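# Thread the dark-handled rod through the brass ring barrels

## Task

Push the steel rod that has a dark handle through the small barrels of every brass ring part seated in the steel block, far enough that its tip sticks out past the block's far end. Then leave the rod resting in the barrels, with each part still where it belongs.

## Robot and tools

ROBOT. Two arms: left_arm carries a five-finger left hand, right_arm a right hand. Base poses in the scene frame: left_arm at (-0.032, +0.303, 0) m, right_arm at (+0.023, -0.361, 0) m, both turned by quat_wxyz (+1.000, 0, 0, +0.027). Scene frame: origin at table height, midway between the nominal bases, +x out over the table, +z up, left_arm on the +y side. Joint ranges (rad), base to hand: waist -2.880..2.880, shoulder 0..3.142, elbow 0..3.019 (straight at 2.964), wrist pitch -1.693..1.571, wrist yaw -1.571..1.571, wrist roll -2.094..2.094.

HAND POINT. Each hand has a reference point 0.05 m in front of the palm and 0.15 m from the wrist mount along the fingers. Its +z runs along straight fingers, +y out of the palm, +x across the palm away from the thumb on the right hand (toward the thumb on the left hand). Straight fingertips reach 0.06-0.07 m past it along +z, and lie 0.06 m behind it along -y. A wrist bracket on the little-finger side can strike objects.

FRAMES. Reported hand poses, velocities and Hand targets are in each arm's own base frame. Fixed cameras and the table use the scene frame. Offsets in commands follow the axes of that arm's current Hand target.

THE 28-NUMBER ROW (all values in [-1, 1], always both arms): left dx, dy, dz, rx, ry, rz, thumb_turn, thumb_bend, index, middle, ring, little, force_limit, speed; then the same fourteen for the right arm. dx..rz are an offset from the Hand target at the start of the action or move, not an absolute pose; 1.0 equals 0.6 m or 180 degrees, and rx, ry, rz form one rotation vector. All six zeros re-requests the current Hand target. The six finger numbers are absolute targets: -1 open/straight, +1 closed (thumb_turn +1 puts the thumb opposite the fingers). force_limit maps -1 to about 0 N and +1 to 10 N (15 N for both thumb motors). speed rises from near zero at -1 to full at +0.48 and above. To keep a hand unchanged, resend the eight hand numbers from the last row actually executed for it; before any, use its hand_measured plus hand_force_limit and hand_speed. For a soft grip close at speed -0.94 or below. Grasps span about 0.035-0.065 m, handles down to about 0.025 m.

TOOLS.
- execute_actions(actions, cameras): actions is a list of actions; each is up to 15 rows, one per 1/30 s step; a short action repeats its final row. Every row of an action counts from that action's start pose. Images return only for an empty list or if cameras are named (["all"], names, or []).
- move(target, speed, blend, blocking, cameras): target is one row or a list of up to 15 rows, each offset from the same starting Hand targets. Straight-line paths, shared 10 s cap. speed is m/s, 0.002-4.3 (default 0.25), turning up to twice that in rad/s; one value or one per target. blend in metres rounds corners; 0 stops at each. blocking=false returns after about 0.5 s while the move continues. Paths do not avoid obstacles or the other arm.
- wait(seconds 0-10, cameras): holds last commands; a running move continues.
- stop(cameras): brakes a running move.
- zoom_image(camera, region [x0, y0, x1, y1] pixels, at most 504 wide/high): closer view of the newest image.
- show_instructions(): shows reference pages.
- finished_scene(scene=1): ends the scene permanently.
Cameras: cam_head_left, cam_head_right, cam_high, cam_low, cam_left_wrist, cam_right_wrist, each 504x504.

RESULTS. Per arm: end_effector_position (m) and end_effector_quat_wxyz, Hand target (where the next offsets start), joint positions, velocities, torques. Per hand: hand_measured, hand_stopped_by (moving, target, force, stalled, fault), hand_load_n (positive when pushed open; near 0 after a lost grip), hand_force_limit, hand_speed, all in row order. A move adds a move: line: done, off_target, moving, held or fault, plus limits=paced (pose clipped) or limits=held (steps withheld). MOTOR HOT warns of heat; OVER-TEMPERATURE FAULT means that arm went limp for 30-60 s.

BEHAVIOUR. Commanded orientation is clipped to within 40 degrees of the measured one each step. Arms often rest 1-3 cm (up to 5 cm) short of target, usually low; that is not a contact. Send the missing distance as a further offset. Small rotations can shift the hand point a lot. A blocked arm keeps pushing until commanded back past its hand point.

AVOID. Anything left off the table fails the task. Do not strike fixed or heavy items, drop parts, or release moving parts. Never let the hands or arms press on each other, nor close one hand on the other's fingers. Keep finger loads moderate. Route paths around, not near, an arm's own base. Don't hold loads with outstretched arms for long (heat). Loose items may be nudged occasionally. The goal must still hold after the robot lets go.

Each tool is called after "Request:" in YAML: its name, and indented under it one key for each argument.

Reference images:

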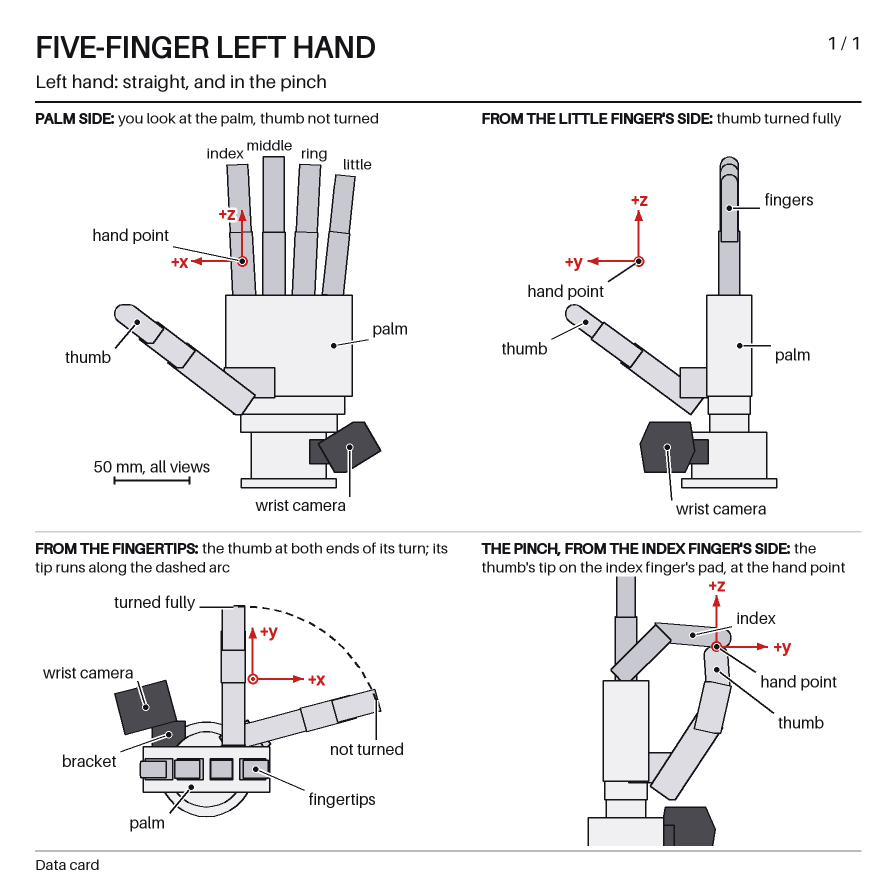

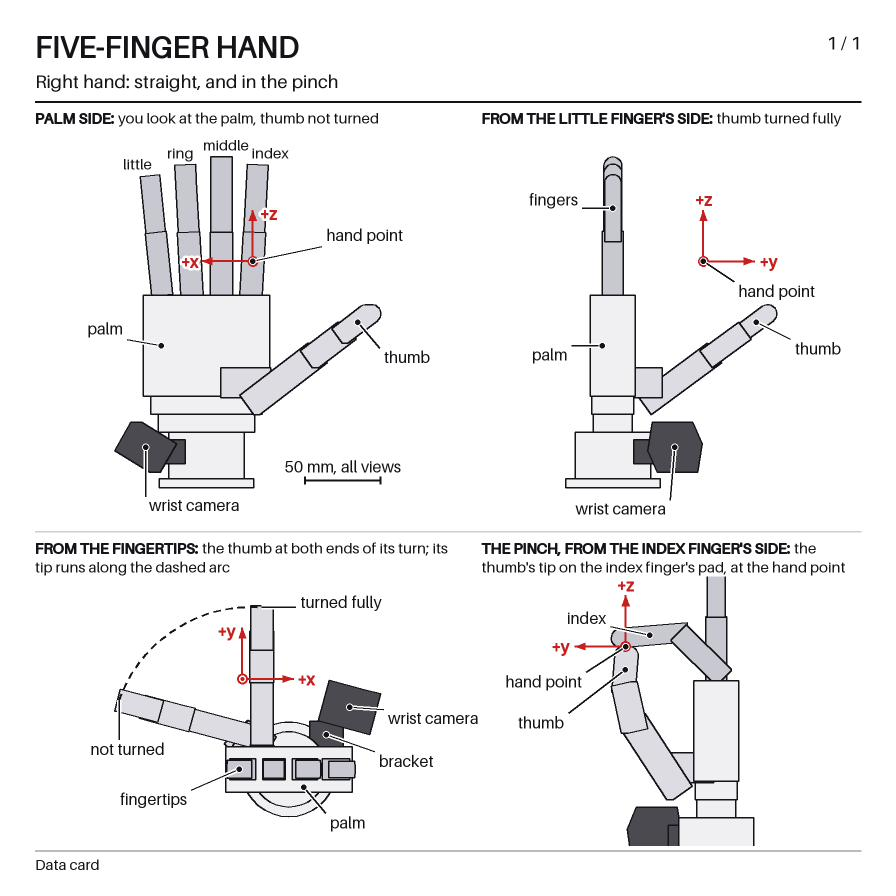

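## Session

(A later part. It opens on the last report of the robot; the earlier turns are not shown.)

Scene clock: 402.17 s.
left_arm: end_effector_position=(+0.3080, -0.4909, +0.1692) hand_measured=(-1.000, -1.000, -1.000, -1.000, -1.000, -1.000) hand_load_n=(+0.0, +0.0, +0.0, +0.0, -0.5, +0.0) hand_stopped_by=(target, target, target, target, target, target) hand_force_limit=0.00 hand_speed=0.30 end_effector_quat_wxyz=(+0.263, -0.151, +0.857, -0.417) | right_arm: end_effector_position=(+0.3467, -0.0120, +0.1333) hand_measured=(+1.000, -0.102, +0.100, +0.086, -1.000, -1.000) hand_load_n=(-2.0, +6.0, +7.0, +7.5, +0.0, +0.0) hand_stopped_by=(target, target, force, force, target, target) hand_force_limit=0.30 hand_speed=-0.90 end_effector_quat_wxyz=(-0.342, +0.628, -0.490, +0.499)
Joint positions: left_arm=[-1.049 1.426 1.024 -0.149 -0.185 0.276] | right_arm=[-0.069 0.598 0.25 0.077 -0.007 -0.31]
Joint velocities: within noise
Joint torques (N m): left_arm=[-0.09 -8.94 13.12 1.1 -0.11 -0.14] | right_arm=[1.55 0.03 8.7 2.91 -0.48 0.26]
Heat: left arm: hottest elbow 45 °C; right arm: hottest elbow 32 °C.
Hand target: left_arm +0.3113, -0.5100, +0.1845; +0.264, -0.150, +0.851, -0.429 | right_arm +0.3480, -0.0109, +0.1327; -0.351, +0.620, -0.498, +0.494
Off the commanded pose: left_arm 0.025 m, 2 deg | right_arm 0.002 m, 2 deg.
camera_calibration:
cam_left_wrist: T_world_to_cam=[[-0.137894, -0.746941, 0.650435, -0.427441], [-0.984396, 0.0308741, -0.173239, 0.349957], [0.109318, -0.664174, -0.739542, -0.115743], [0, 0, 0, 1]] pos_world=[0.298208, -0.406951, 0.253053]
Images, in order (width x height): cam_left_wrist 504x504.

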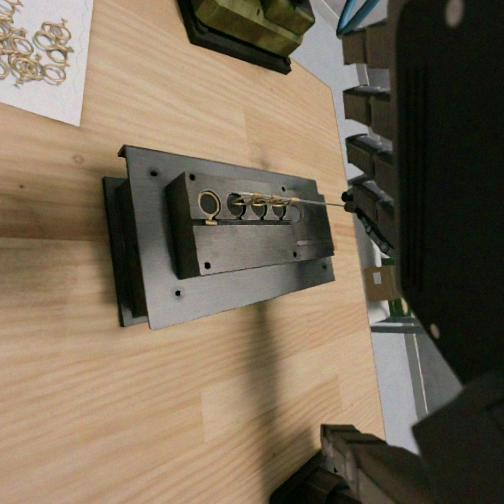

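Request:
move:
  target: [0,0,0,0,0,0,-1,-1,-1,-1,-1,-1,0.0,0.3,-0.00013,0.00226,-0.00802,0,0,0,1,-0.1,0.25,0.25,-1,-1,0.3,-0.9]
  speed: 0.02
  cameras: ["cam_left_wrist"]

Request:
zoom_image:
  camera: "cam_left_wrist"
  region: [225, 180, 307, 226]

Scene clock: 404.63 s.
left_arm: end_effector_position=(+0.3080, -0.4909, +0.1692) hand_measured=(-1.000, -1.000, -1.000, -1.000, -1.000, -1.000) hand_load_n=(+0.0, +0.0, -0.5, +0.0, +0.0, -0.5) hand_stopped_by=(target, target, target, target, target, target) hand_force_limit=0.00 hand_speed=0.30 end_effector_quat_wxyz=(+0.263, -0.151, +0.857, -0.417) | right_arm: end_effector_position=(+0.3448, -0.0097, +0.1334) hand_measured=(+1.000, -0.102, +0.100, +0.086, -1.000, -1.000) hand_load_n=(-1.5, +6.0, +7.0, +7.5, +0.0, +0.0) hand_stopped_by=(target, target, force, force, target, target) hand_force_limit=0.30 hand_speed=-0.90 end_effector_quat_wxyz=(-0.349, +0.626, -0.490, +0.497)
Joint positions: left_arm=[-1.049 1.426 1.024 -0.149 -0.185 0.276] | right_arm=[-0.071 0.585 0.243 0.077 -0.018 -0.3]
Joint torques (N m): left_arm=[-0.09 -8.94 13.14 1.11 -0.11 -0.14] | right_arm=[1.49 -1.2 8.72 1.91 -0.11 0.14]
Heat: left arm: hottest elbow 45 °C; right arm: hottest elbow 32 °C.
Hand target: left_arm +0.3113, -0.5100, +0.1845; +0.264, -0.150, +0.851, -0.429 | right_arm +0.3431, -0.0109, +0.1328; -0.351, +0.620, -0.498, +0.494
Off the commanded pose: left_arm 0.025 m, 2 deg | right_arm 0.002 m, 1 deg.
move: off_target (left_arm)
camera_calibration:
cam_left_wrist: T_world_to_cam=[[-0.137894, -0.746941, 0.650435, -0.427441], [-0.984396, 0.0308741, -0.173239, 0.349957], [0.109318, -0.664174, -0.739542, -0.115743], [0, 0, 0, 1]] pos_world=[0.298208, -0.406951, 0.253053]
Images, in order (width x height): cam_left_wrist 504x504.

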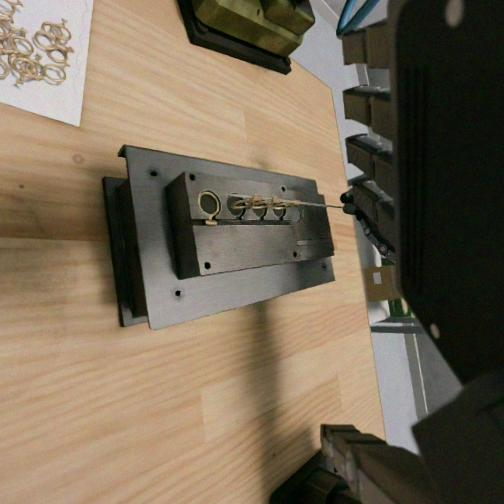

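Scaled by 6.146 from the camera's 504x504 image, which has a finer 720x720 frame.

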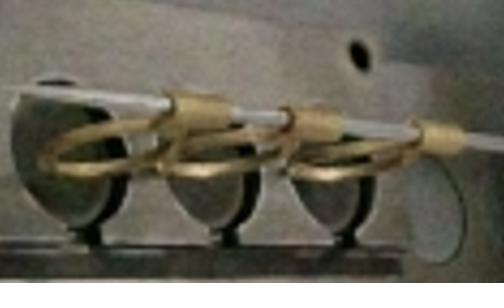

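Request:
move:
  target: [0,0,0,0,0,0,-1,-1,-1,-1,-1,-1,0.0,0.3,0.00964,0.00257,0.00057,0,0,0,1,-0.1,0.25,0.25,-1,-1,0.3,-0.9]
  speed: 0.02
  cameras: ["cam_left_wrist"]

Request:
zoom_image:
  camera: "cam_left_wrist"
  region: [225, 180, 307, 226]

Scene clock: 406.03 s.
left_arm: end_effector_position=(+0.3080, -0.4909, +0.1692) hand_measured=(-1.000, -1.000, -1.000, -1.000, -1.000, -1.000) hand_load_n=(+0.0, +0.0, +0.0, +0.0, +0.0, +0.0) hand_stopped_by=(target, target, target, target, target, target) hand_force_limit=0.00 hand_speed=0.30 end_effector_quat_wxyz=(+0.263, -0.151, +0.857, -0.417) | right_arm: end_effector_position=(+0.3445, -0.0131, +0.1336) hand_measured=(+1.000, -0.102, +0.100, +0.086, -1.000, -1.000) hand_load_n=(-1.5, +6.0, +7.0, +7.5, +0.0, +0.0) hand_stopped_by=(target, target, force, force, target, target) hand_force_limit=0.30 hand_speed=-0.90 end_effector_quat_wxyz=(-0.352, +0.625, -0.491, +0.495)
Joint positions: left_arm=[-1.049 1.426 1.024 -0.149 -0.185 0.276] | right_arm=[-0.099 0.585 0.243 0.077 -0.05 -0.299]
Joint torques (N m): left_arm=[-0.15 -9 13.14 1.13 -0.11 -0.14] | right_arm=[0.91 -0.97 8.85 2.1 -0.16 0.04]
Heat: left arm: hottest elbow 45 °C; right arm: hottest elbow 32 °C.
Hand target: left_arm +0.3113, -0.5100, +0.1845; +0.264, -0.150, +0.851, -0.429 | right_arm +0.3431, -0.0168, +0.1328; -0.351, +0.620, -0.498, +0.494
Off the commanded pose: left_arm 0.025 m, 2 deg | right_arm 0.004 m, 1 deg.
move: off_target (left_arm)
camera_calibration:
cam_left_wrist: T_world_to_cam=[[-0.137894, -0.746941, 0.650435, -0.427441], [-0.984396, 0.0308741, -0.173239, 0.349957], [0.109318, -0.664174, -0.739542, -0.115743], [0, 0, 0, 1]] pos_world=[0.298208, -0.406951, 0.253053]
Images, in order (width x height): cam_left_wrist 504x504.

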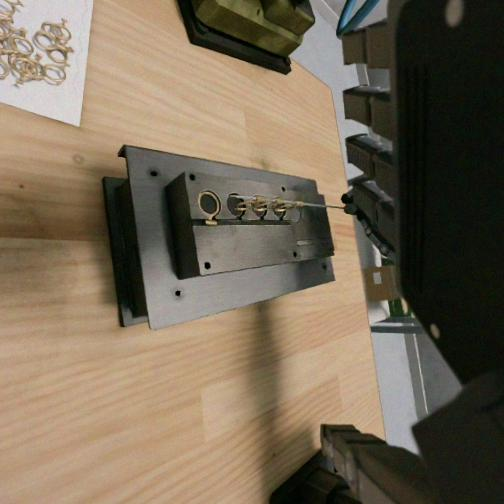

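Scaled by 6.146 from the camera's 504x504 image, which has a finer 720x720 frame.

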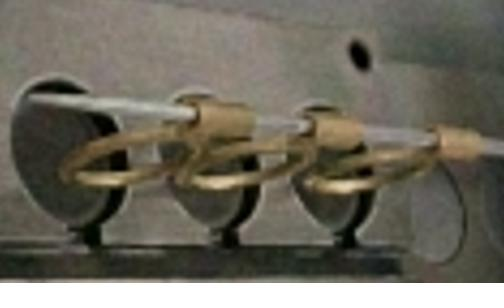

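Request:
move:
  target: [0,0,0,0,0,0,-1,-1,-1,-1,-1,-1,0.0,0.3,0.00563,0.0015,0.00033,0,0,0,1,-0.1,0.25,0.25,-1,-1,0.3,-0.9]
  speed: 0.02
  cameras: ["cam_left_wrist"]

Request:
zoom_image:
  camera: "cam_left_wrist"
  region: [225, 180, 307, 226]

Scene clock: 407.17 s.
left_arm: end_effector_position=(+0.3080, -0.4909, +0.1692) hand_measured=(-1.000, -1.000, -1.000, -1.000, -1.000, -1.000) hand_load_n=(+0.0, +0.0, +0.0, +0.0, +0.0, +0.0) hand_stopped_by=(target, target, target, target, target, target) hand_force_limit=0.00 hand_speed=0.30 end_effector_quat_wxyz=(+0.263, -0.151, +0.857, -0.417) | right_arm: end_effector_position=(+0.3442, -0.0163, +0.1337) hand_measured=(+1.000, -0.102, +0.100, +0.086, -1.000, -1.000) hand_load_n=(-1.5, +5.5, +7.0, +7.5, +0.0, +0.0) hand_stopped_by=(target, target, force, force, target, target) hand_force_limit=0.30 hand_speed=-0.90 end_effector_quat_wxyz=(-0.354, +0.623, -0.492, +0.494)
Joint positions: left_arm=[-1.049 1.426 1.024 -0.149 -0.185 0.276] | right_arm=[-0.119 0.585 0.243 0.077 -0.07 -0.299]
Joint torques (N m): left_arm=[-0.09 -9 13.15 1.1 -0.11 -0.14] | right_arm=[1.03 -0.67 8.88 2.18 -0.14 -0.01]
Heat: left arm: hottest elbow 45 °C; right arm: hottest elbow 32 °C.
Hand target: left_arm +0.3113, -0.5100, +0.1845; +0.264, -0.150, +0.851, -0.429 | right_arm +0.3431, -0.0204, +0.1328; -0.351, +0.620, -0.498, +0.494
Off the commanded pose: left_arm 0.025 m, 2 deg | right_arm 0.004 m, 1 deg.
move: off_target (left_arm)
camera_calibration:
cam_left_wrist: T_world_to_cam=[[-0.137894, -0.746941, 0.650435, -0.427441], [-0.984396, 0.0308741, -0.173239, 0.349957], [0.109318, -0.664174, -0.739542, -0.115743], [0, 0, 0, 1]] pos_world=[0.298208, -0.406951, 0.253053]
Images, in order (width x height): cam_left_wrist 504x504.

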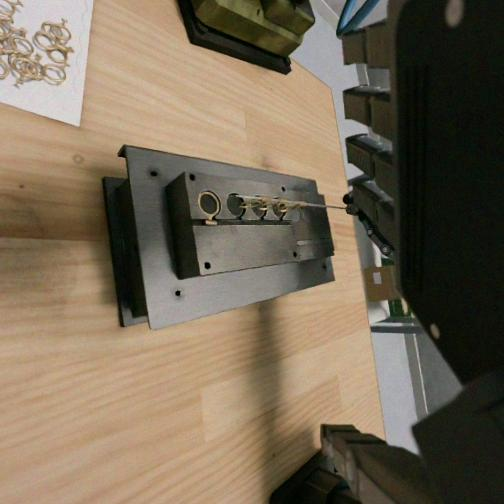

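Scaled by 6.146 from the camera's 504x504 image, which has a finer 720x720 frame.

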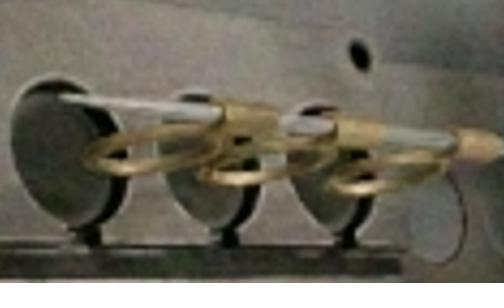

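Request:
zoom_image:
  camera: "cam_left_wrist"
  region: [300, 170, 380, 230]

Scaled by 6.300 from the camera's 504x504 image, which has a finer 720x720 frame.

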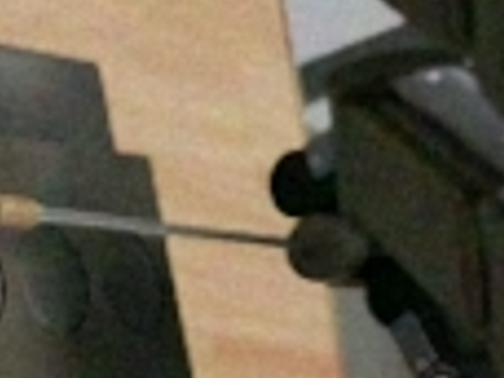

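Request:
move:
  target: [0,0,0,0,0,0,-1,-1,-1,-1,-1,-1,0.0,0.3,-0.01607,-0.00428,-0.00095,0,0,0,1,-0.1,0.25,0.25,-1,-1,0.3,-0.9]
  speed: 0.02
  cameras: ["cam_left_wrist"]

Request:
zoom_image:
  camera: "cam_left_wrist"
  region: [225, 180, 307, 226]

Scene clock: 408.97 s.
left_arm: end_effector_position=(+0.3080, -0.4909, +0.1692) hand_measured=(-1.000, -1.000, -1.000, -1.000, -1.000, -1.000) hand_load_n=(+0.0, +0.0, +0.0, +0.0, +0.0, +0.0) hand_stopped_by=(target, target, target, target, target, target) hand_force_limit=0.00 hand_speed=0.30 end_effector_quat_wxyz=(+0.263, -0.151, +0.857, -0.417) | right_arm: end_effector_position=(+0.3446, -0.0161, +0.1334) hand_measured=(+1.000, -0.102, +0.100, +0.086, -1.000, -1.000) hand_load_n=(-1.5, +6.0, +7.0, +7.5, -0.5, -0.5) hand_stopped_by=(target, target, force, force, target, target) hand_force_limit=0.30 hand_speed=-0.90 end_effector_quat_wxyz=(-0.345, +0.621, -0.495, +0.500)
Joint positions: left_arm=[-1.049 1.426 1.024 -0.149 -0.185 0.276] | right_arm=[-0.092 0.585 0.243 0.077 -0.023 -0.299]
Joint torques (N m): left_arm=[-0.03 -9.05 13.15 1.14 -0.11 -0.14] | right_arm=[3.19 -1.2 8.75 1.96 0.17 0.17]
Heat: left arm: hottest elbow 45 °C; right arm: hottest elbow 33 °C.
Hand target: left_arm +0.3113, -0.5100, +0.1845; +0.264, -0.150, +0.851, -0.429 | right_arm +0.3431, -0.0104, +0.1328; -0.351, +0.620, -0.498, +0.494
Off the commanded pose: left_arm 0.025 m, 2 deg | right_arm 0.006 m, 1 deg.
move: off_target (left_arm)
camera_calibration:
cam_left_wrist: T_world_to_cam=[[-0.137894, -0.746941, 0.650435, -0.427441], [-0.984396, 0.0308741, -0.173239, 0.349957], [0.109318, -0.664174, -0.739542, -0.115743], [0, 0, 0, 1]] pos_world=[0.298208, -0.406951, 0.253053]
Images, in order (width x height): cam_left_wrist 504x504.

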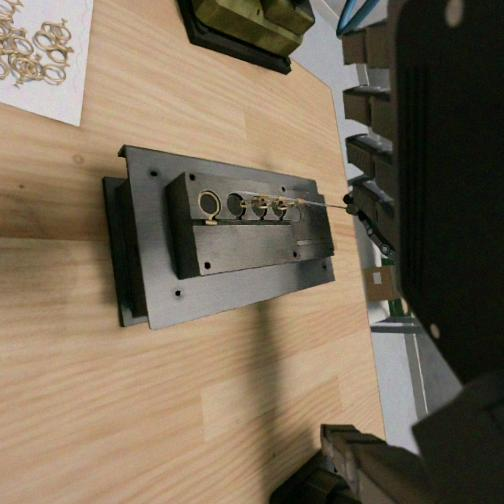

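Scaled by 6.146 from the camera's 504x504 image, which has a finer 720x720 frame.

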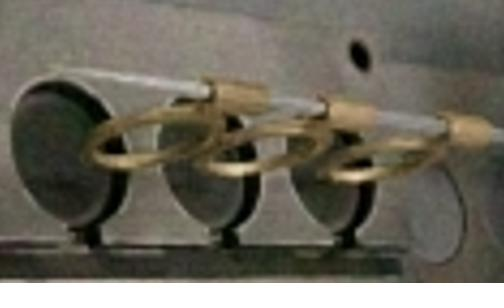

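Request:
move:
  target: [0,0,0,0,0,0,-1,-1,-1,-1,-1,-1,0.0,0.3,-0.00804,-0.00214,-0.00047,0,0,0,1,-0.1,0.25,0.25,-1,-1,0.3,-0.9]
  speed: 0.02
  cameras: ["cam_left_wrist"]

Request:
zoom_image:
  camera: "cam_left_wrist"
  region: [225, 180, 307, 226]

Scene clock: 410.03 s.
left_arm: end_effector_position=(+0.3080, -0.4909, +0.1692) hand_measured=(-1.000, -1.000, -1.000, -1.000, -1.000, -1.000) hand_load_n=(+0.0, +0.0, +0.0, +0.0, +0.0, +0.0) hand_stopped_by=(target, target, target, target, target, target) hand_force_limit=0.00 hand_speed=0.30 end_effector_quat_wxyz=(+0.263, -0.151, +0.857, -0.417) | right_arm: end_effector_position=(+0.3450, -0.0111, +0.1339) hand_measured=(+1.000, -0.102, +0.100, +0.086, -1.000, -1.000) hand_load_n=(-1.5, +6.0, +7.0, +7.5, +0.0, +0.0) hand_stopped_by=(target, target, force, force, target, target) hand_force_limit=0.30 hand_speed=-0.90 end_effector_quat_wxyz=(-0.346, +0.621, -0.495, +0.500)
Joint positions: left_arm=[-1.049 1.426 1.024 -0.149 -0.185 0.276] | right_arm=[-0.063 0.584 0.243 0.077 0.005 -0.292]
Joint torques (N m): left_arm=[-0.03 -8.94 13.15 1.11 -0.11 -0.14] | right_arm=[3.14 -1.32 8.68 1.92 0.17 0.14]
Heat: left arm: hottest elbow 45 °C; right arm: hottest elbow 33 °C.
Hand target: left_arm +0.3113, -0.5100, +0.1845; +0.264, -0.150, +0.851, -0.429 | right_arm +0.3431, -0.0054, +0.1328; -0.351, +0.620, -0.498, +0.494
Off the commanded pose: left_arm 0.025 m, 2 deg | right_arm 0.006 m, 1 deg.
move: off_target (left_arm)
camera_calibration:
cam_left_wrist: T_world_to_cam=[[-0.137894, -0.746941, 0.650435, -0.427441], [-0.984396, 0.0308741, -0.173239, 0.349957], [0.109318, -0.664174, -0.739542, -0.115743], [0, 0, 0, 1]] pos_world=[0.298208, -0.406951, 0.253053]
Images, in order (width x height): cam_left_wrist 504x504.

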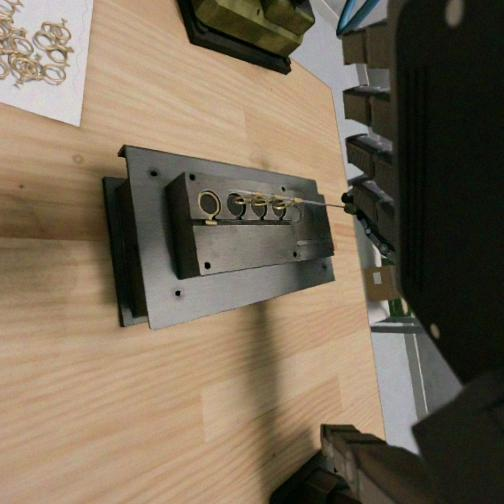

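Scaled by 6.146 from the camera's 504x504 image, which has a finer 720x720 frame.

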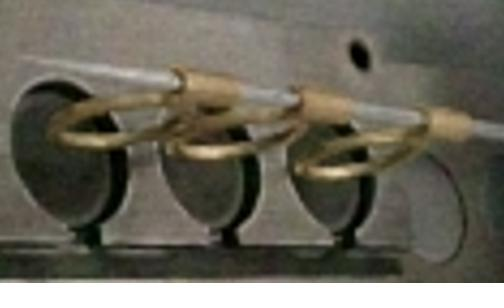

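Request:
wait:
  seconds: 0.1
  cameras: ["cam_left_wrist","cam_high","cam_head_right"]

Request:
zoom_image:
  camera: "cam_left_wrist"
  region: [200, 160, 340, 260]

Request:
zoom_image:
  camera: "cam_high"
  region: [132, 265, 166, 293]

Request:
zoom_image:
  camera: "cam_head_right"
  region: [304, 214, 334, 238]

Scene clock: 411.10 s.
left_arm: end_effector_position=(+0.3080, -0.4909, +0.1692) hand_measured=(-1.000, -1.000, -1.000, -1.000, -1.000, -1.000) hand_load_n=(+0.0, +0.0, +0.0, +0.0, -0.5, +0.0) hand_stopped_by=(target, target, target, target, target, target) hand_force_limit=0.00 hand_speed=0.30 end_effector_quat_wxyz=(+0.263, -0.151, +0.857, -0.417) | right_arm: end_effector_position=(+0.3450, -0.0110, +0.1339) hand_measured=(+1.000, -0.102, +0.100, +0.086, -1.000, -1.000) hand_load_n=(-2.0, +6.0, +7.0, +7.5, +0.0, +0.0) hand_stopped_by=(target, target, force, force, target, target) hand_force_limit=0.30 hand_speed=-0.90 end_effector_quat_wxyz=(-0.346, +0.621, -0.495, +0.500)
Joint positions: left_arm=[-1.049 1.426 1.024 -0.149 -0.185 0.276] | right_arm=[-0.063 0.584 0.243 0.077 0.005 -0.291]
Joint torques (N m): left_arm=[-0.03 -9 13.15 1.11 -0.11 -0.14] | right_arm=[3.08 -1.14 8.7 1.95 0.17 0.16]
Heat: left arm: hottest elbow 45 °C; right arm: hottest elbow 33 °C.
Hand target: left_arm +0.3113, -0.5100, +0.1845; +0.264, -0.150, +0.851, -0.429 | right_arm +0.3431, -0.0053, +0.1328; -0.351, +0.620, -0.498, +0.494
Off the commanded pose: left_arm 0.025 m, 2 deg | right_arm 0.006 m, 1 deg.
wait: 0.10 s; at rest from the start
camera_calibration:
cam_left_wrist: T_world_to_cam=[[-0.137894, -0.746941, 0.650435, -0.427441], [-0.984396, 0.0308741, -0.173239, 0.349957], [0.109318, -0.664174, -0.739542, -0.115743], [0, 0, 0, 1]] pos_world=[0.298208, -0.406951, 0.253053]
Images, in order (width x height): cam_head_right 504x504, cam_high 504x504, cam_left_wrist 504x504.

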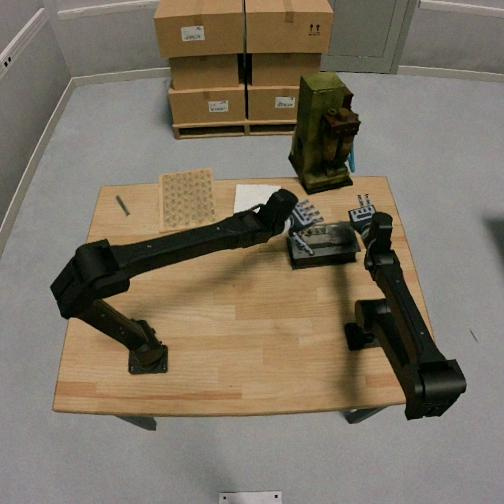

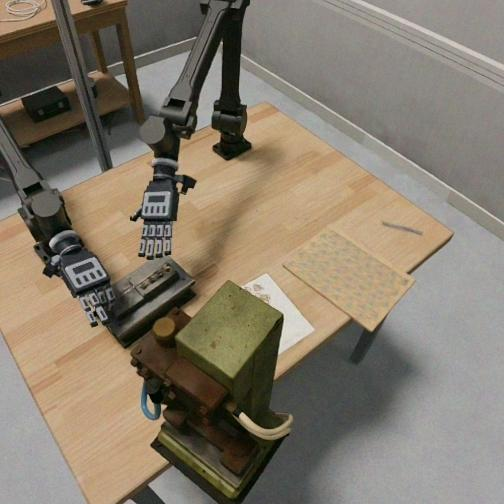

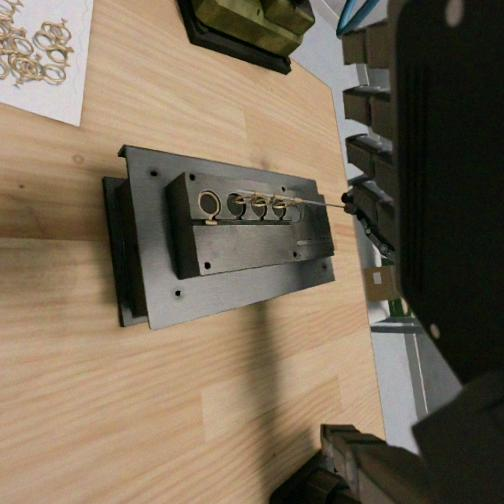

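Scaled by 3.600 from the camera's 504x504 image, which has a finer 720x720 frame.

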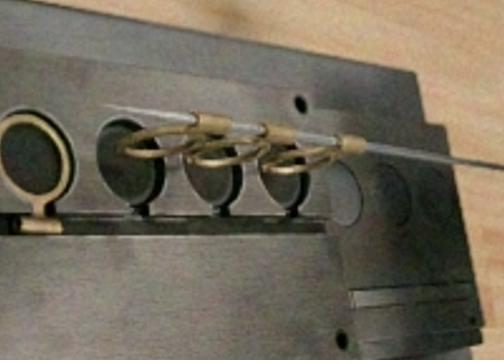

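Scaled by 14.824 from the camera's 504x504 image, which has a finer 720x720 frame.

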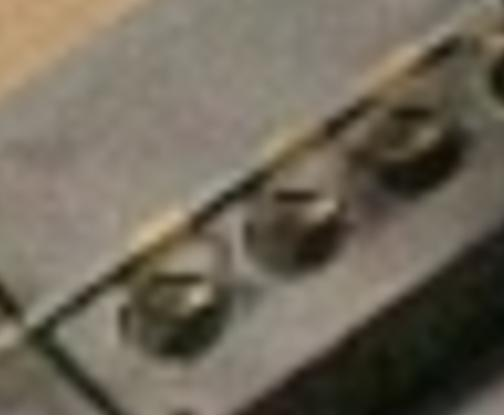

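Scaled by 16.800 from the camera's 504x504 image, which has a finer 720x720 frame.

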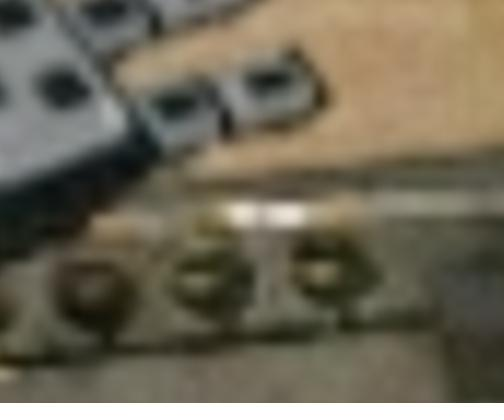

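Request:
zoom_image:
  camera: "cam_left_wrist"
  region: [224, 180, 308, 225]

Request:
zoom_image:
  camera: "cam_high"
  region: [100, 255, 170, 305]

Scaled by 6.000 from the camera's 504x504 image, which has a finer 720x720 frame.

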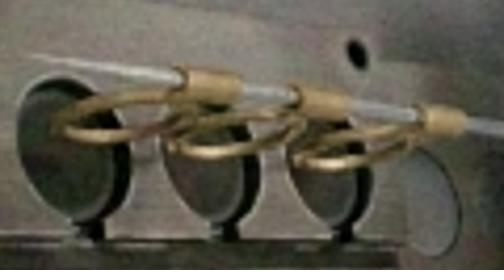

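Scaled by 7.200 from the camera's 504x504 image, which has a finer 720x720 frame.

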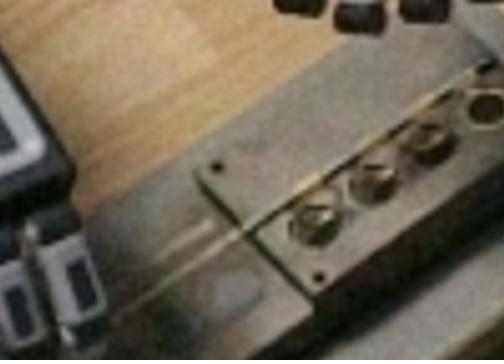

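Request:
move:
  target: [0,0,0,0,0,0,-1,-1,-1,-1,-1,-1,0.0,0.3,0,0,0,-0.00036,0.00602,-0.02138,1,-0.1,0.25,0.25,-1,-1,0.3,-0.9]
  speed: 0.03
  cameras: ["cam_left_wrist","cam_high","cam_head_right"]

Request:
zoom_image:
  camera: "cam_left_wrist"
  region: [224, 180, 308, 225]

Request:
zoom_image:
  camera: "cam_high"
  region: [132, 265, 166, 293]

Request:
zoom_image:
  camera: "cam_head_right"
  region: [304, 220, 334, 238]

Scene clock: 414.63 s.
left_arm: end_effector_position=(+0.3080, -0.4909, +0.1692) hand_measured=(-1.000, -1.000, -1.000, -1.000, -1.000, -1.000) hand_load_n=(+0.0, +0.0, +0.0, -0.5, +0.0, +0.0) hand_stopped_by=(target, target, target, target, target, target) hand_force_limit=0.00 hand_speed=0.30 end_effector_quat_wxyz=(+0.263, -0.151, +0.857, -0.417) | right_arm: end_effector_position=(+0.3450, -0.0086, +0.1345) hand_measured=(+1.000, -0.102, +0.100, +0.086, -1.000, -1.000) hand_load_n=(-2.0, +6.0, +7.0, +7.5, +0.0, +0.0) hand_stopped_by=(target, target, force, force, target, target) hand_force_limit=0.30 hand_speed=-0.90 end_effector_quat_wxyz=(-0.332, +0.624, -0.489, +0.511)
Joint positions: left_arm=[-1.049 1.426 1.024 -0.149 -0.185 0.276] | right_arm=[-0.017 0.581 0.243 0.077 0.069 -0.31]
Joint torques (N m): left_arm=[-0.03 -9.05 13.14 1.1 -0.11 -0.15] | right_arm=[3.25 -1.44 8.62 2.04 0.19 -0.25]
Heat: left arm: hottest elbow 45 °C; right arm: hottest elbow 33 °C.
Hand target: left_arm +0.3113, -0.5100, +0.1845; +0.264, -0.150, +0.851, -0.429 | right_arm +0.3431, -0.0054, +0.1327; -0.329, +0.632, -0.480, +0.511
Off the commanded pose: left_arm 0.025 m, 2 deg | right_arm 0.004 m, 1 deg.
move: off_target (left_arm)
camera_calibration:
cam_left_wrist: T_world_to_cam=[[-0.137894, -0.746941, 0.650435, -0.427441], [-0.984396, 0.0308741, -0.173239, 0.349957], [0.109318, -0.664174, -0.739542, -0.115743], [0, 0, 0, 1]] pos_world=[0.298208, -0.406951, 0.253053]
Images, in order (width x height): cam_head_right 504x504, cam_high 504x504, cam_left_wrist 504x504.

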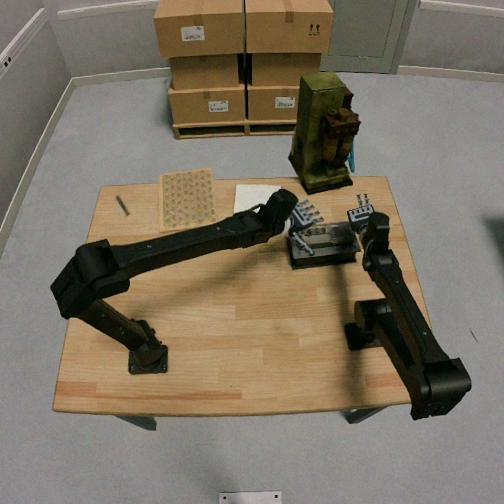

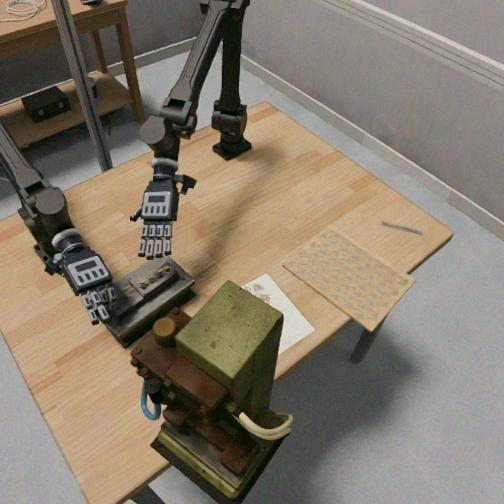

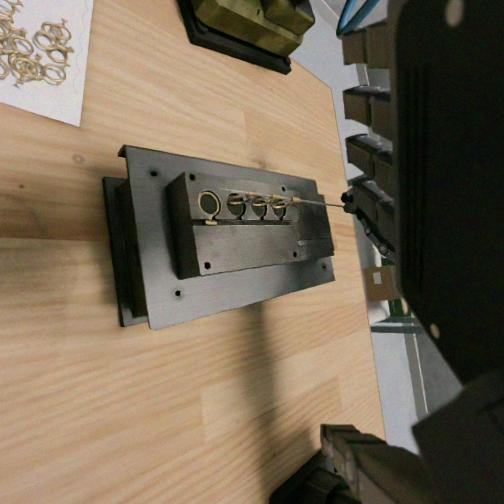

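Scaled by 6.000 from the camera's 504x504 image, which has a finer 720x720 frame.

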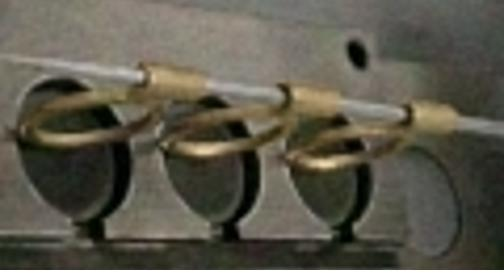

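Scaled by 14.824 from the camera's 504x504 image, which has a finer 720x720 frame.

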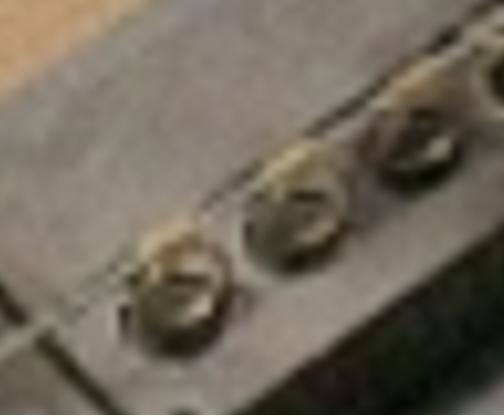

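Scaled by 16.800 from the camera's 504x504 image, which has a finer 720x720 frame.

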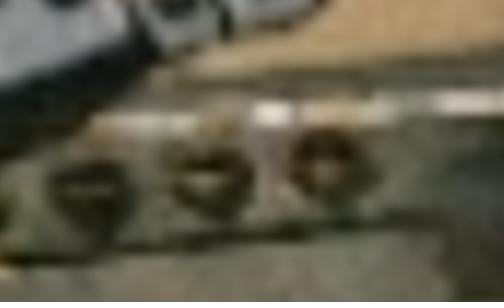

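Request:
move:
  target: [0,0,0,0,0,0,-1,-1,-1,-1,-1,-1,0.0,0.3,0.00621,0.00721,0.00192,0.00275,-0.00755,-0.00216,1,-0.1,0.25,0.25,-1,-1,0.3,-0.9]
  speed: 0.03
  cameras: ["cam_left_wrist","cam_high","cam_head_right"]

Request:
zoom_image:
  camera: "cam_left_wrist"
  region: [224, 180, 308, 225]

Request:
zoom_image:
  camera: "cam_high"
  region: [132, 265, 166, 293]

Request:
zoom_image:
  camera: "cam_head_right"
  region: [304, 220, 334, 238]

Scene clock: 419.70 s.
left_arm: end_effector_position=(+0.3080, -0.4909, +0.1692) hand_measured=(-1.000, -1.000, -1.000, -1.000, -1.000, -1.000) hand_load_n=(+0.0, +0.0, +0.0, +0.0, +0.0, +0.0) hand_stopped_by=(target, target, target, target, target, target) hand_force_limit=0.00 hand_speed=0.30 end_effector_quat_wxyz=(+0.263, -0.151, +0.857, -0.417) | right_arm: end_effector_position=(+0.3436, -0.0051, +0.1315) hand_measured=(+1.000, -0.102, +0.100, +0.086, -1.000, -1.000) hand_load_n=(-2.5, +6.0, +6.0, +8.5, +0.0, +0.0) hand_stopped_by=(target, target, force, force, target, target) hand_force_limit=0.30 hand_speed=-0.90 end_effector_quat_wxyz=(-0.343, +0.637, -0.475, +0.501)
Joint positions: left_arm=[-1.049 1.426 1.024 -0.149 -0.185 0.276] | right_arm=[-0.042 0.581 0.238 0.077 0 -0.33]
Joint torques (N m): left_arm=[-0.03 -8.94 13.12 1.11 -0.11 -0.14] | right_arm=[0.79 -0.38 8.49 2.69 -0.11 -0.27]
Heat: left arm: hottest elbow 45 °C; right arm: hottest elbow 33 °C.
Hand target: left_arm +0.3113, -0.5100, +0.1845; +0.264, -0.150, +0.851, -0.429 | right_arm +0.3430, -0.0104, +0.1296; -0.336, +0.638, -0.472, +0.507
Off the commanded pose: left_arm 0.025 m, 2 deg | right_arm 0.006 m, 1 deg.
move: off_target (left_arm)
camera_calibration:
cam_left_wrist: T_world_to_cam=[[-0.137894, -0.746941, 0.650435, -0.427441], [-0.984396, 0.0308741, -0.173239, 0.349957], [0.109318, -0.664174, -0.739542, -0.115743], [0, 0, 0, 1]] pos_world=[0.298208, -0.406951, 0.253053]
Images, in order (width x height): cam_head_right 504x504, cam_high 504x504, cam_left_wrist 504x504.

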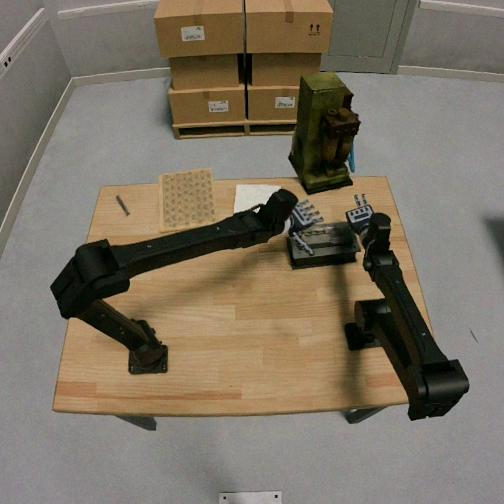

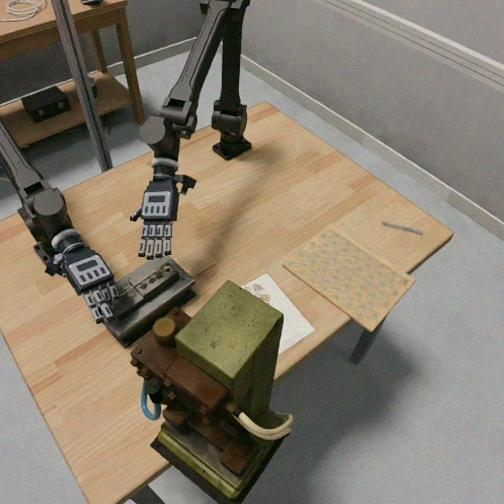

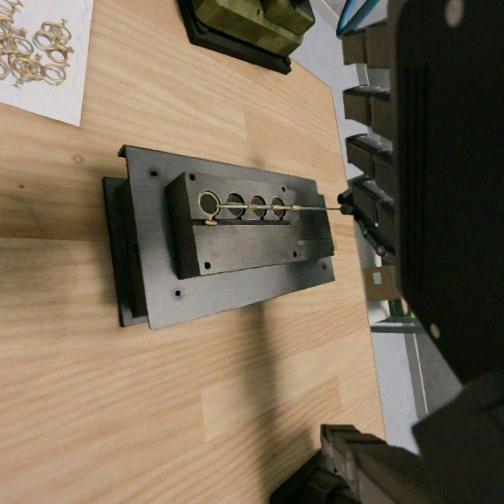

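Scaled by 6.000 from the camera's 504x504 image, which has a finer 720x720 frame.

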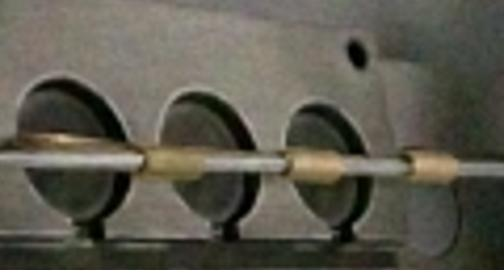

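Scaled by 14.824 from the camera's 504x504 image, which has a finer 720x720 frame.

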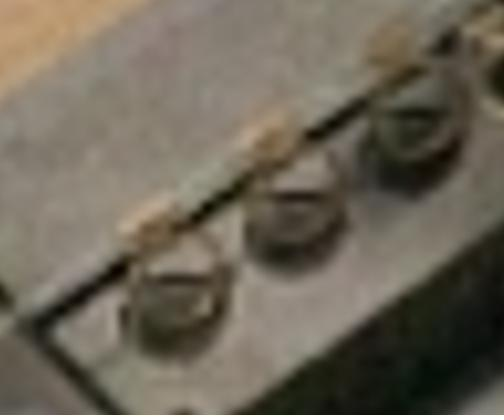

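Scaled by 16.800 from the camera's 504x504 image, which has a finer 720x720 frame.

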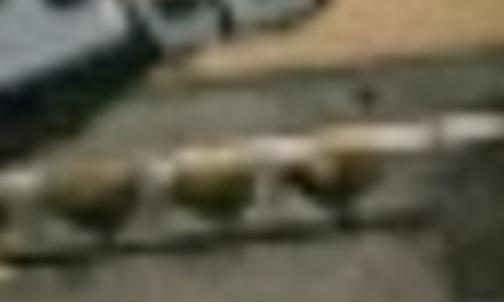

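Request:
move:
  target: [0,0,0,0,0,0,-1,-1,-1,-1,-1,-1,0.0,0.3,0.01094,0.01089,-0.01132,-0.0055,0.01512,0.00433,1,-0.1,0.25,0.25,-1,-1,0.3,-0.9]
  speed: 0.03
  cameras: ["cam_left_wrist","cam_high","cam_head_right"]

Request:
zoom_image:
  camera: "cam_left_wrist"
  region: [224, 180, 308, 225]

Request:
zoom_image:
  camera: "cam_high"
  region: [132, 265, 166, 293]

Request:
zoom_image:
  camera: "cam_head_right"
  region: [304, 220, 334, 238]

Scene clock: 422.23 s.
left_arm: end_effector_position=(+0.3080, -0.4909, +0.1692) hand_measured=(-1.000, -1.000, -1.000, -1.000, -1.000, -1.000) hand_load_n=(+0.0, +0.0, +0.0, +0.0, -0.5, +0.0) hand_stopped_by=(target, target, target, target, target, target) hand_force_limit=0.00 hand_speed=0.30 end_effector_quat_wxyz=(+0.263, -0.151, +0.857, -0.417) | right_arm: end_effector_position=(+0.3375, -0.0133, +0.1293) hand_measured=(+1.000, -0.102, +0.100, +0.086, -1.000, -1.000) hand_load_n=(-2.0, +6.0, +6.5, +8.0, +0.0, -0.5) hand_stopped_by=(target, target, force, force, target, target) hand_force_limit=0.30 hand_speed=-0.90 end_effector_quat_wxyz=(-0.330, +0.627, -0.484, +0.513)
Joint positions: left_arm=[-1.049 1.426 1.024 -0.149 -0.185 0.276] | right_arm=[-0.042 0.546 0.22 0.067 0.043 -0.33]
Joint torques (N m): left_arm=[0.03 -9 13.15 1.13 -0.11 -0.14] | right_arm=[1.26 -1.03 8.73 1.92 0.29 -0.09]
Heat: left arm: hottest elbow 45 °C; right arm: hottest elbow 33 °C.
Hand target: left_arm +0.3113, -0.5100, +0.1845; +0.264, -0.150, +0.851, -0.429 | right_arm +0.3351, -0.0184, +0.1278; -0.323, +0.626, -0.488, +0.515
Off the commanded pose: left_arm 0.025 m, 2 deg | right_arm 0.006 m, 1 deg.
move: off_target (left_arm)
camera_calibration:
cam_left_wrist: T_world_to_cam=[[-0.137894, -0.746941, 0.650435, -0.427441], [-0.984396, 0.0308741, -0.173239, 0.349957], [0.109318, -0.664174, -0.739542, -0.115743], [0, 0, 0, 1]] pos_world=[0.298208, -0.406951, 0.253053]
Images, in order (width x height): cam_head_right 504x504, cam_high 504x504, cam_left_wrist 504x504.

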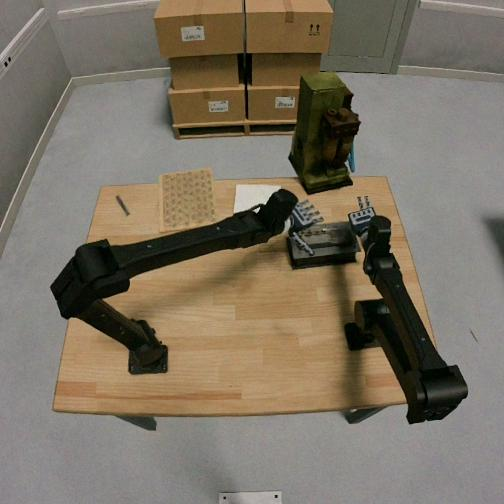

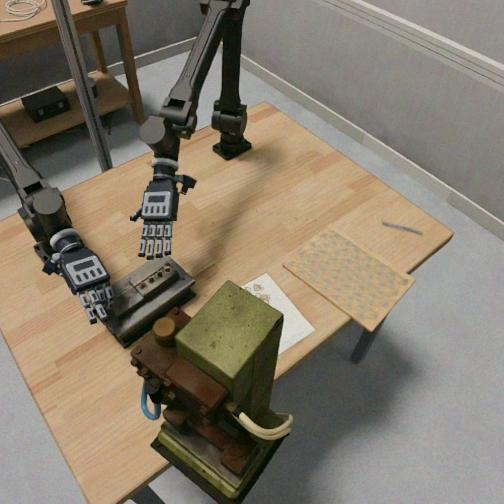

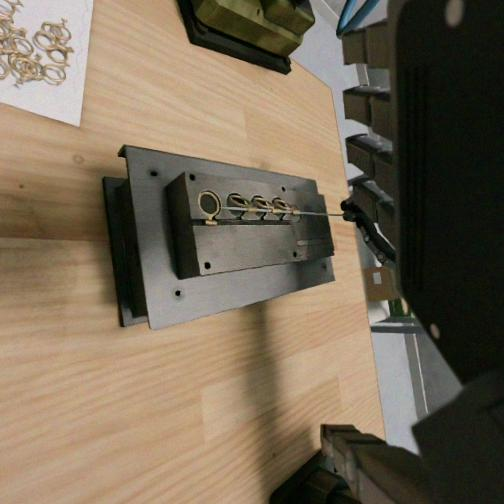

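Scaled by 6.000 from the camera's 504x504 image, which has a finer 720x720 frame.

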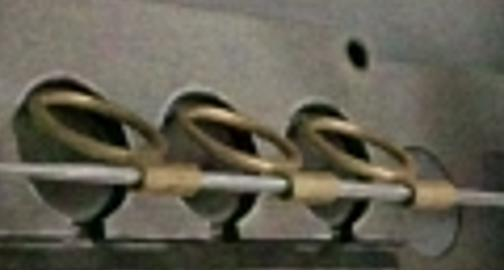

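Scaled by 14.824 from the camera's 504x504 image, which has a finer 720x720 frame.

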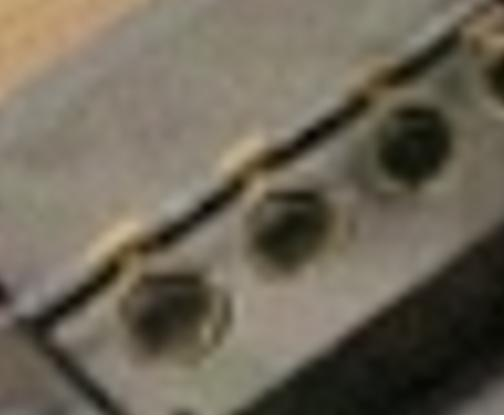

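Scaled by 16.800 from the camera's 504x504 image, which has a finer 720x720 frame.

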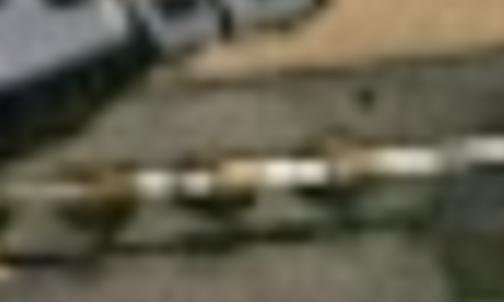

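Request:
move:
  target: [0,0,0,0,0,0,-1,-1,-1,-1,-1,-1,0.0,0.3,0.00828,0.01206,0.00043,0,0,0,1,-0.1,0.25,0.25,-1,-1,0.3,-0.9]
  speed: 0.03
  cameras: ["cam_left_wrist","cam_high","cam_head_right"]

Request:
zoom_image:
  camera: "cam_left_wrist"
  region: [200, 180, 326, 240]

Request:
zoom_image:
  camera: "cam_high"
  region: [132, 265, 166, 293]

Request:
zoom_image:
  camera: "cam_head_right"
  region: [304, 220, 334, 238]

Scene clock: 424.00 s.
left_arm: end_effector_position=(+0.3080, -0.4909, +0.1692) hand_measured=(-1.000, -1.000, -1.000, -1.000, -1.000, -1.000) hand_load_n=(+0.0, +0.0, +0.0, +0.0, +0.0, +0.0) hand_stopped_by=(target, target, target, target, target, target) hand_force_limit=0.00 hand_speed=0.30 end_effector_quat_wxyz=(+0.263, -0.151, +0.857, -0.417) | right_arm: end_effector_position=(+0.3334, -0.0197, +0.1210) hand_measured=(+1.000, -0.102, +0.100, +0.086, -1.000, -1.000) hand_load_n=(-2.0, +6.0, +6.5, +8.0, -0.5, +0.0) hand_stopped_by=(target, target, force, force, target, target) hand_force_limit=0.30 hand_speed=-0.90 end_effector_quat_wxyz=(-0.328, +0.628, -0.491, +0.508)
Joint positions: left_arm=[-1.049 1.426 1.024 -0.149 -0.185 0.276] | right_arm=[-0.081 0.546 0.206 0.067 0.009 -0.331]
Joint torques (N m): left_arm=[-0.09 -8.94 13.12 1.13 -0.11 -0.14] | right_arm=[0.67 -0.73 8.77 2.59 -0.02 -0.24]
Heat: left arm: hottest elbow 45 °C; right arm: hottest elbow 33 °C.
Hand target: left_arm +0.3113, -0.5100, +0.1845; +0.264, -0.150, +0.851, -0.429 | right_arm +0.3332, -0.0254, +0.1227; -0.323, +0.626, -0.488, +0.515
Off the commanded pose: left_arm 0.025 m, 2 deg | right_arm 0.006 m, 1 deg.
move: off_target (left_arm)
camera_calibration:
cam_left_wrist: T_world_to_cam=[[-0.137894, -0.746941, 0.650435, -0.427441], [-0.984396, 0.0308741, -0.173239, 0.349957], [0.109318, -0.664174, -0.739542, -0.115743], [0, 0, 0, 1]] pos_world=[0.298208, -0.406951, 0.253053]
Images, in order (width x height): cam_head_right 504x504, cam_high 504x504, cam_left_wrist 504x504.

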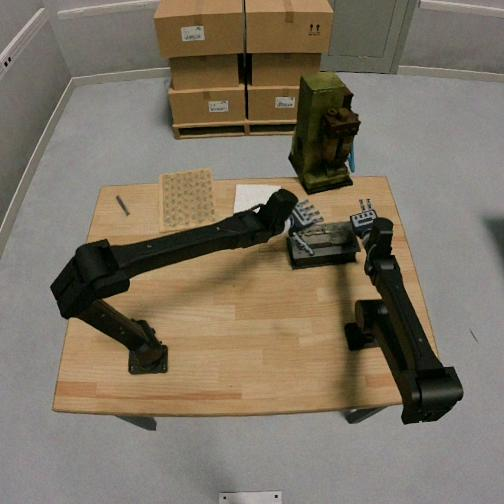

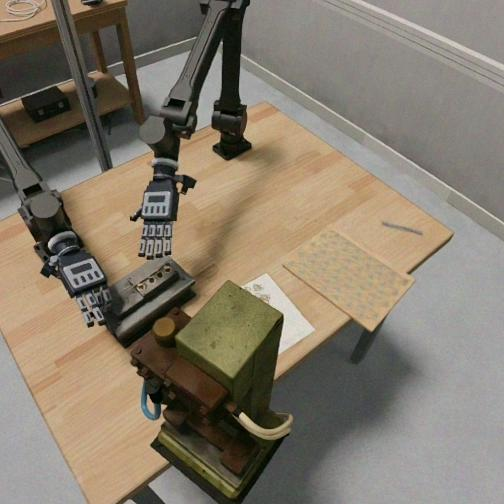

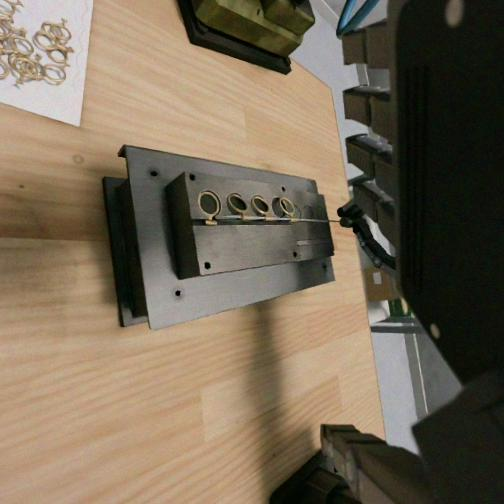

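Scaled by 4.000 from the camera's 504x504 image, which has a finer 720x720 frame.

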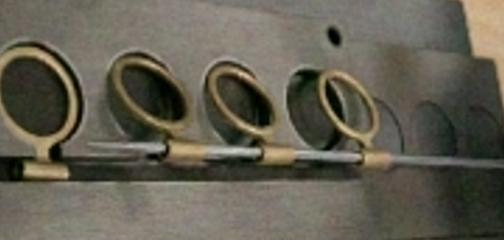

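Scaled by 14.824 from the camera's 504x504 image, which has a finer 720x720 frame.

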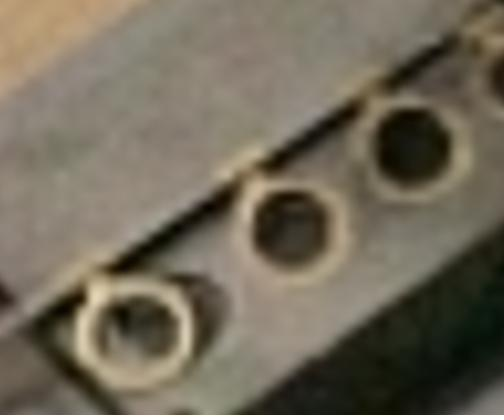

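Scaled by 16.800 from the camera's 504x504 image, which has a finer 720x720 frame.

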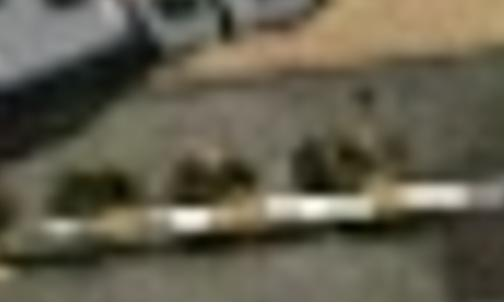

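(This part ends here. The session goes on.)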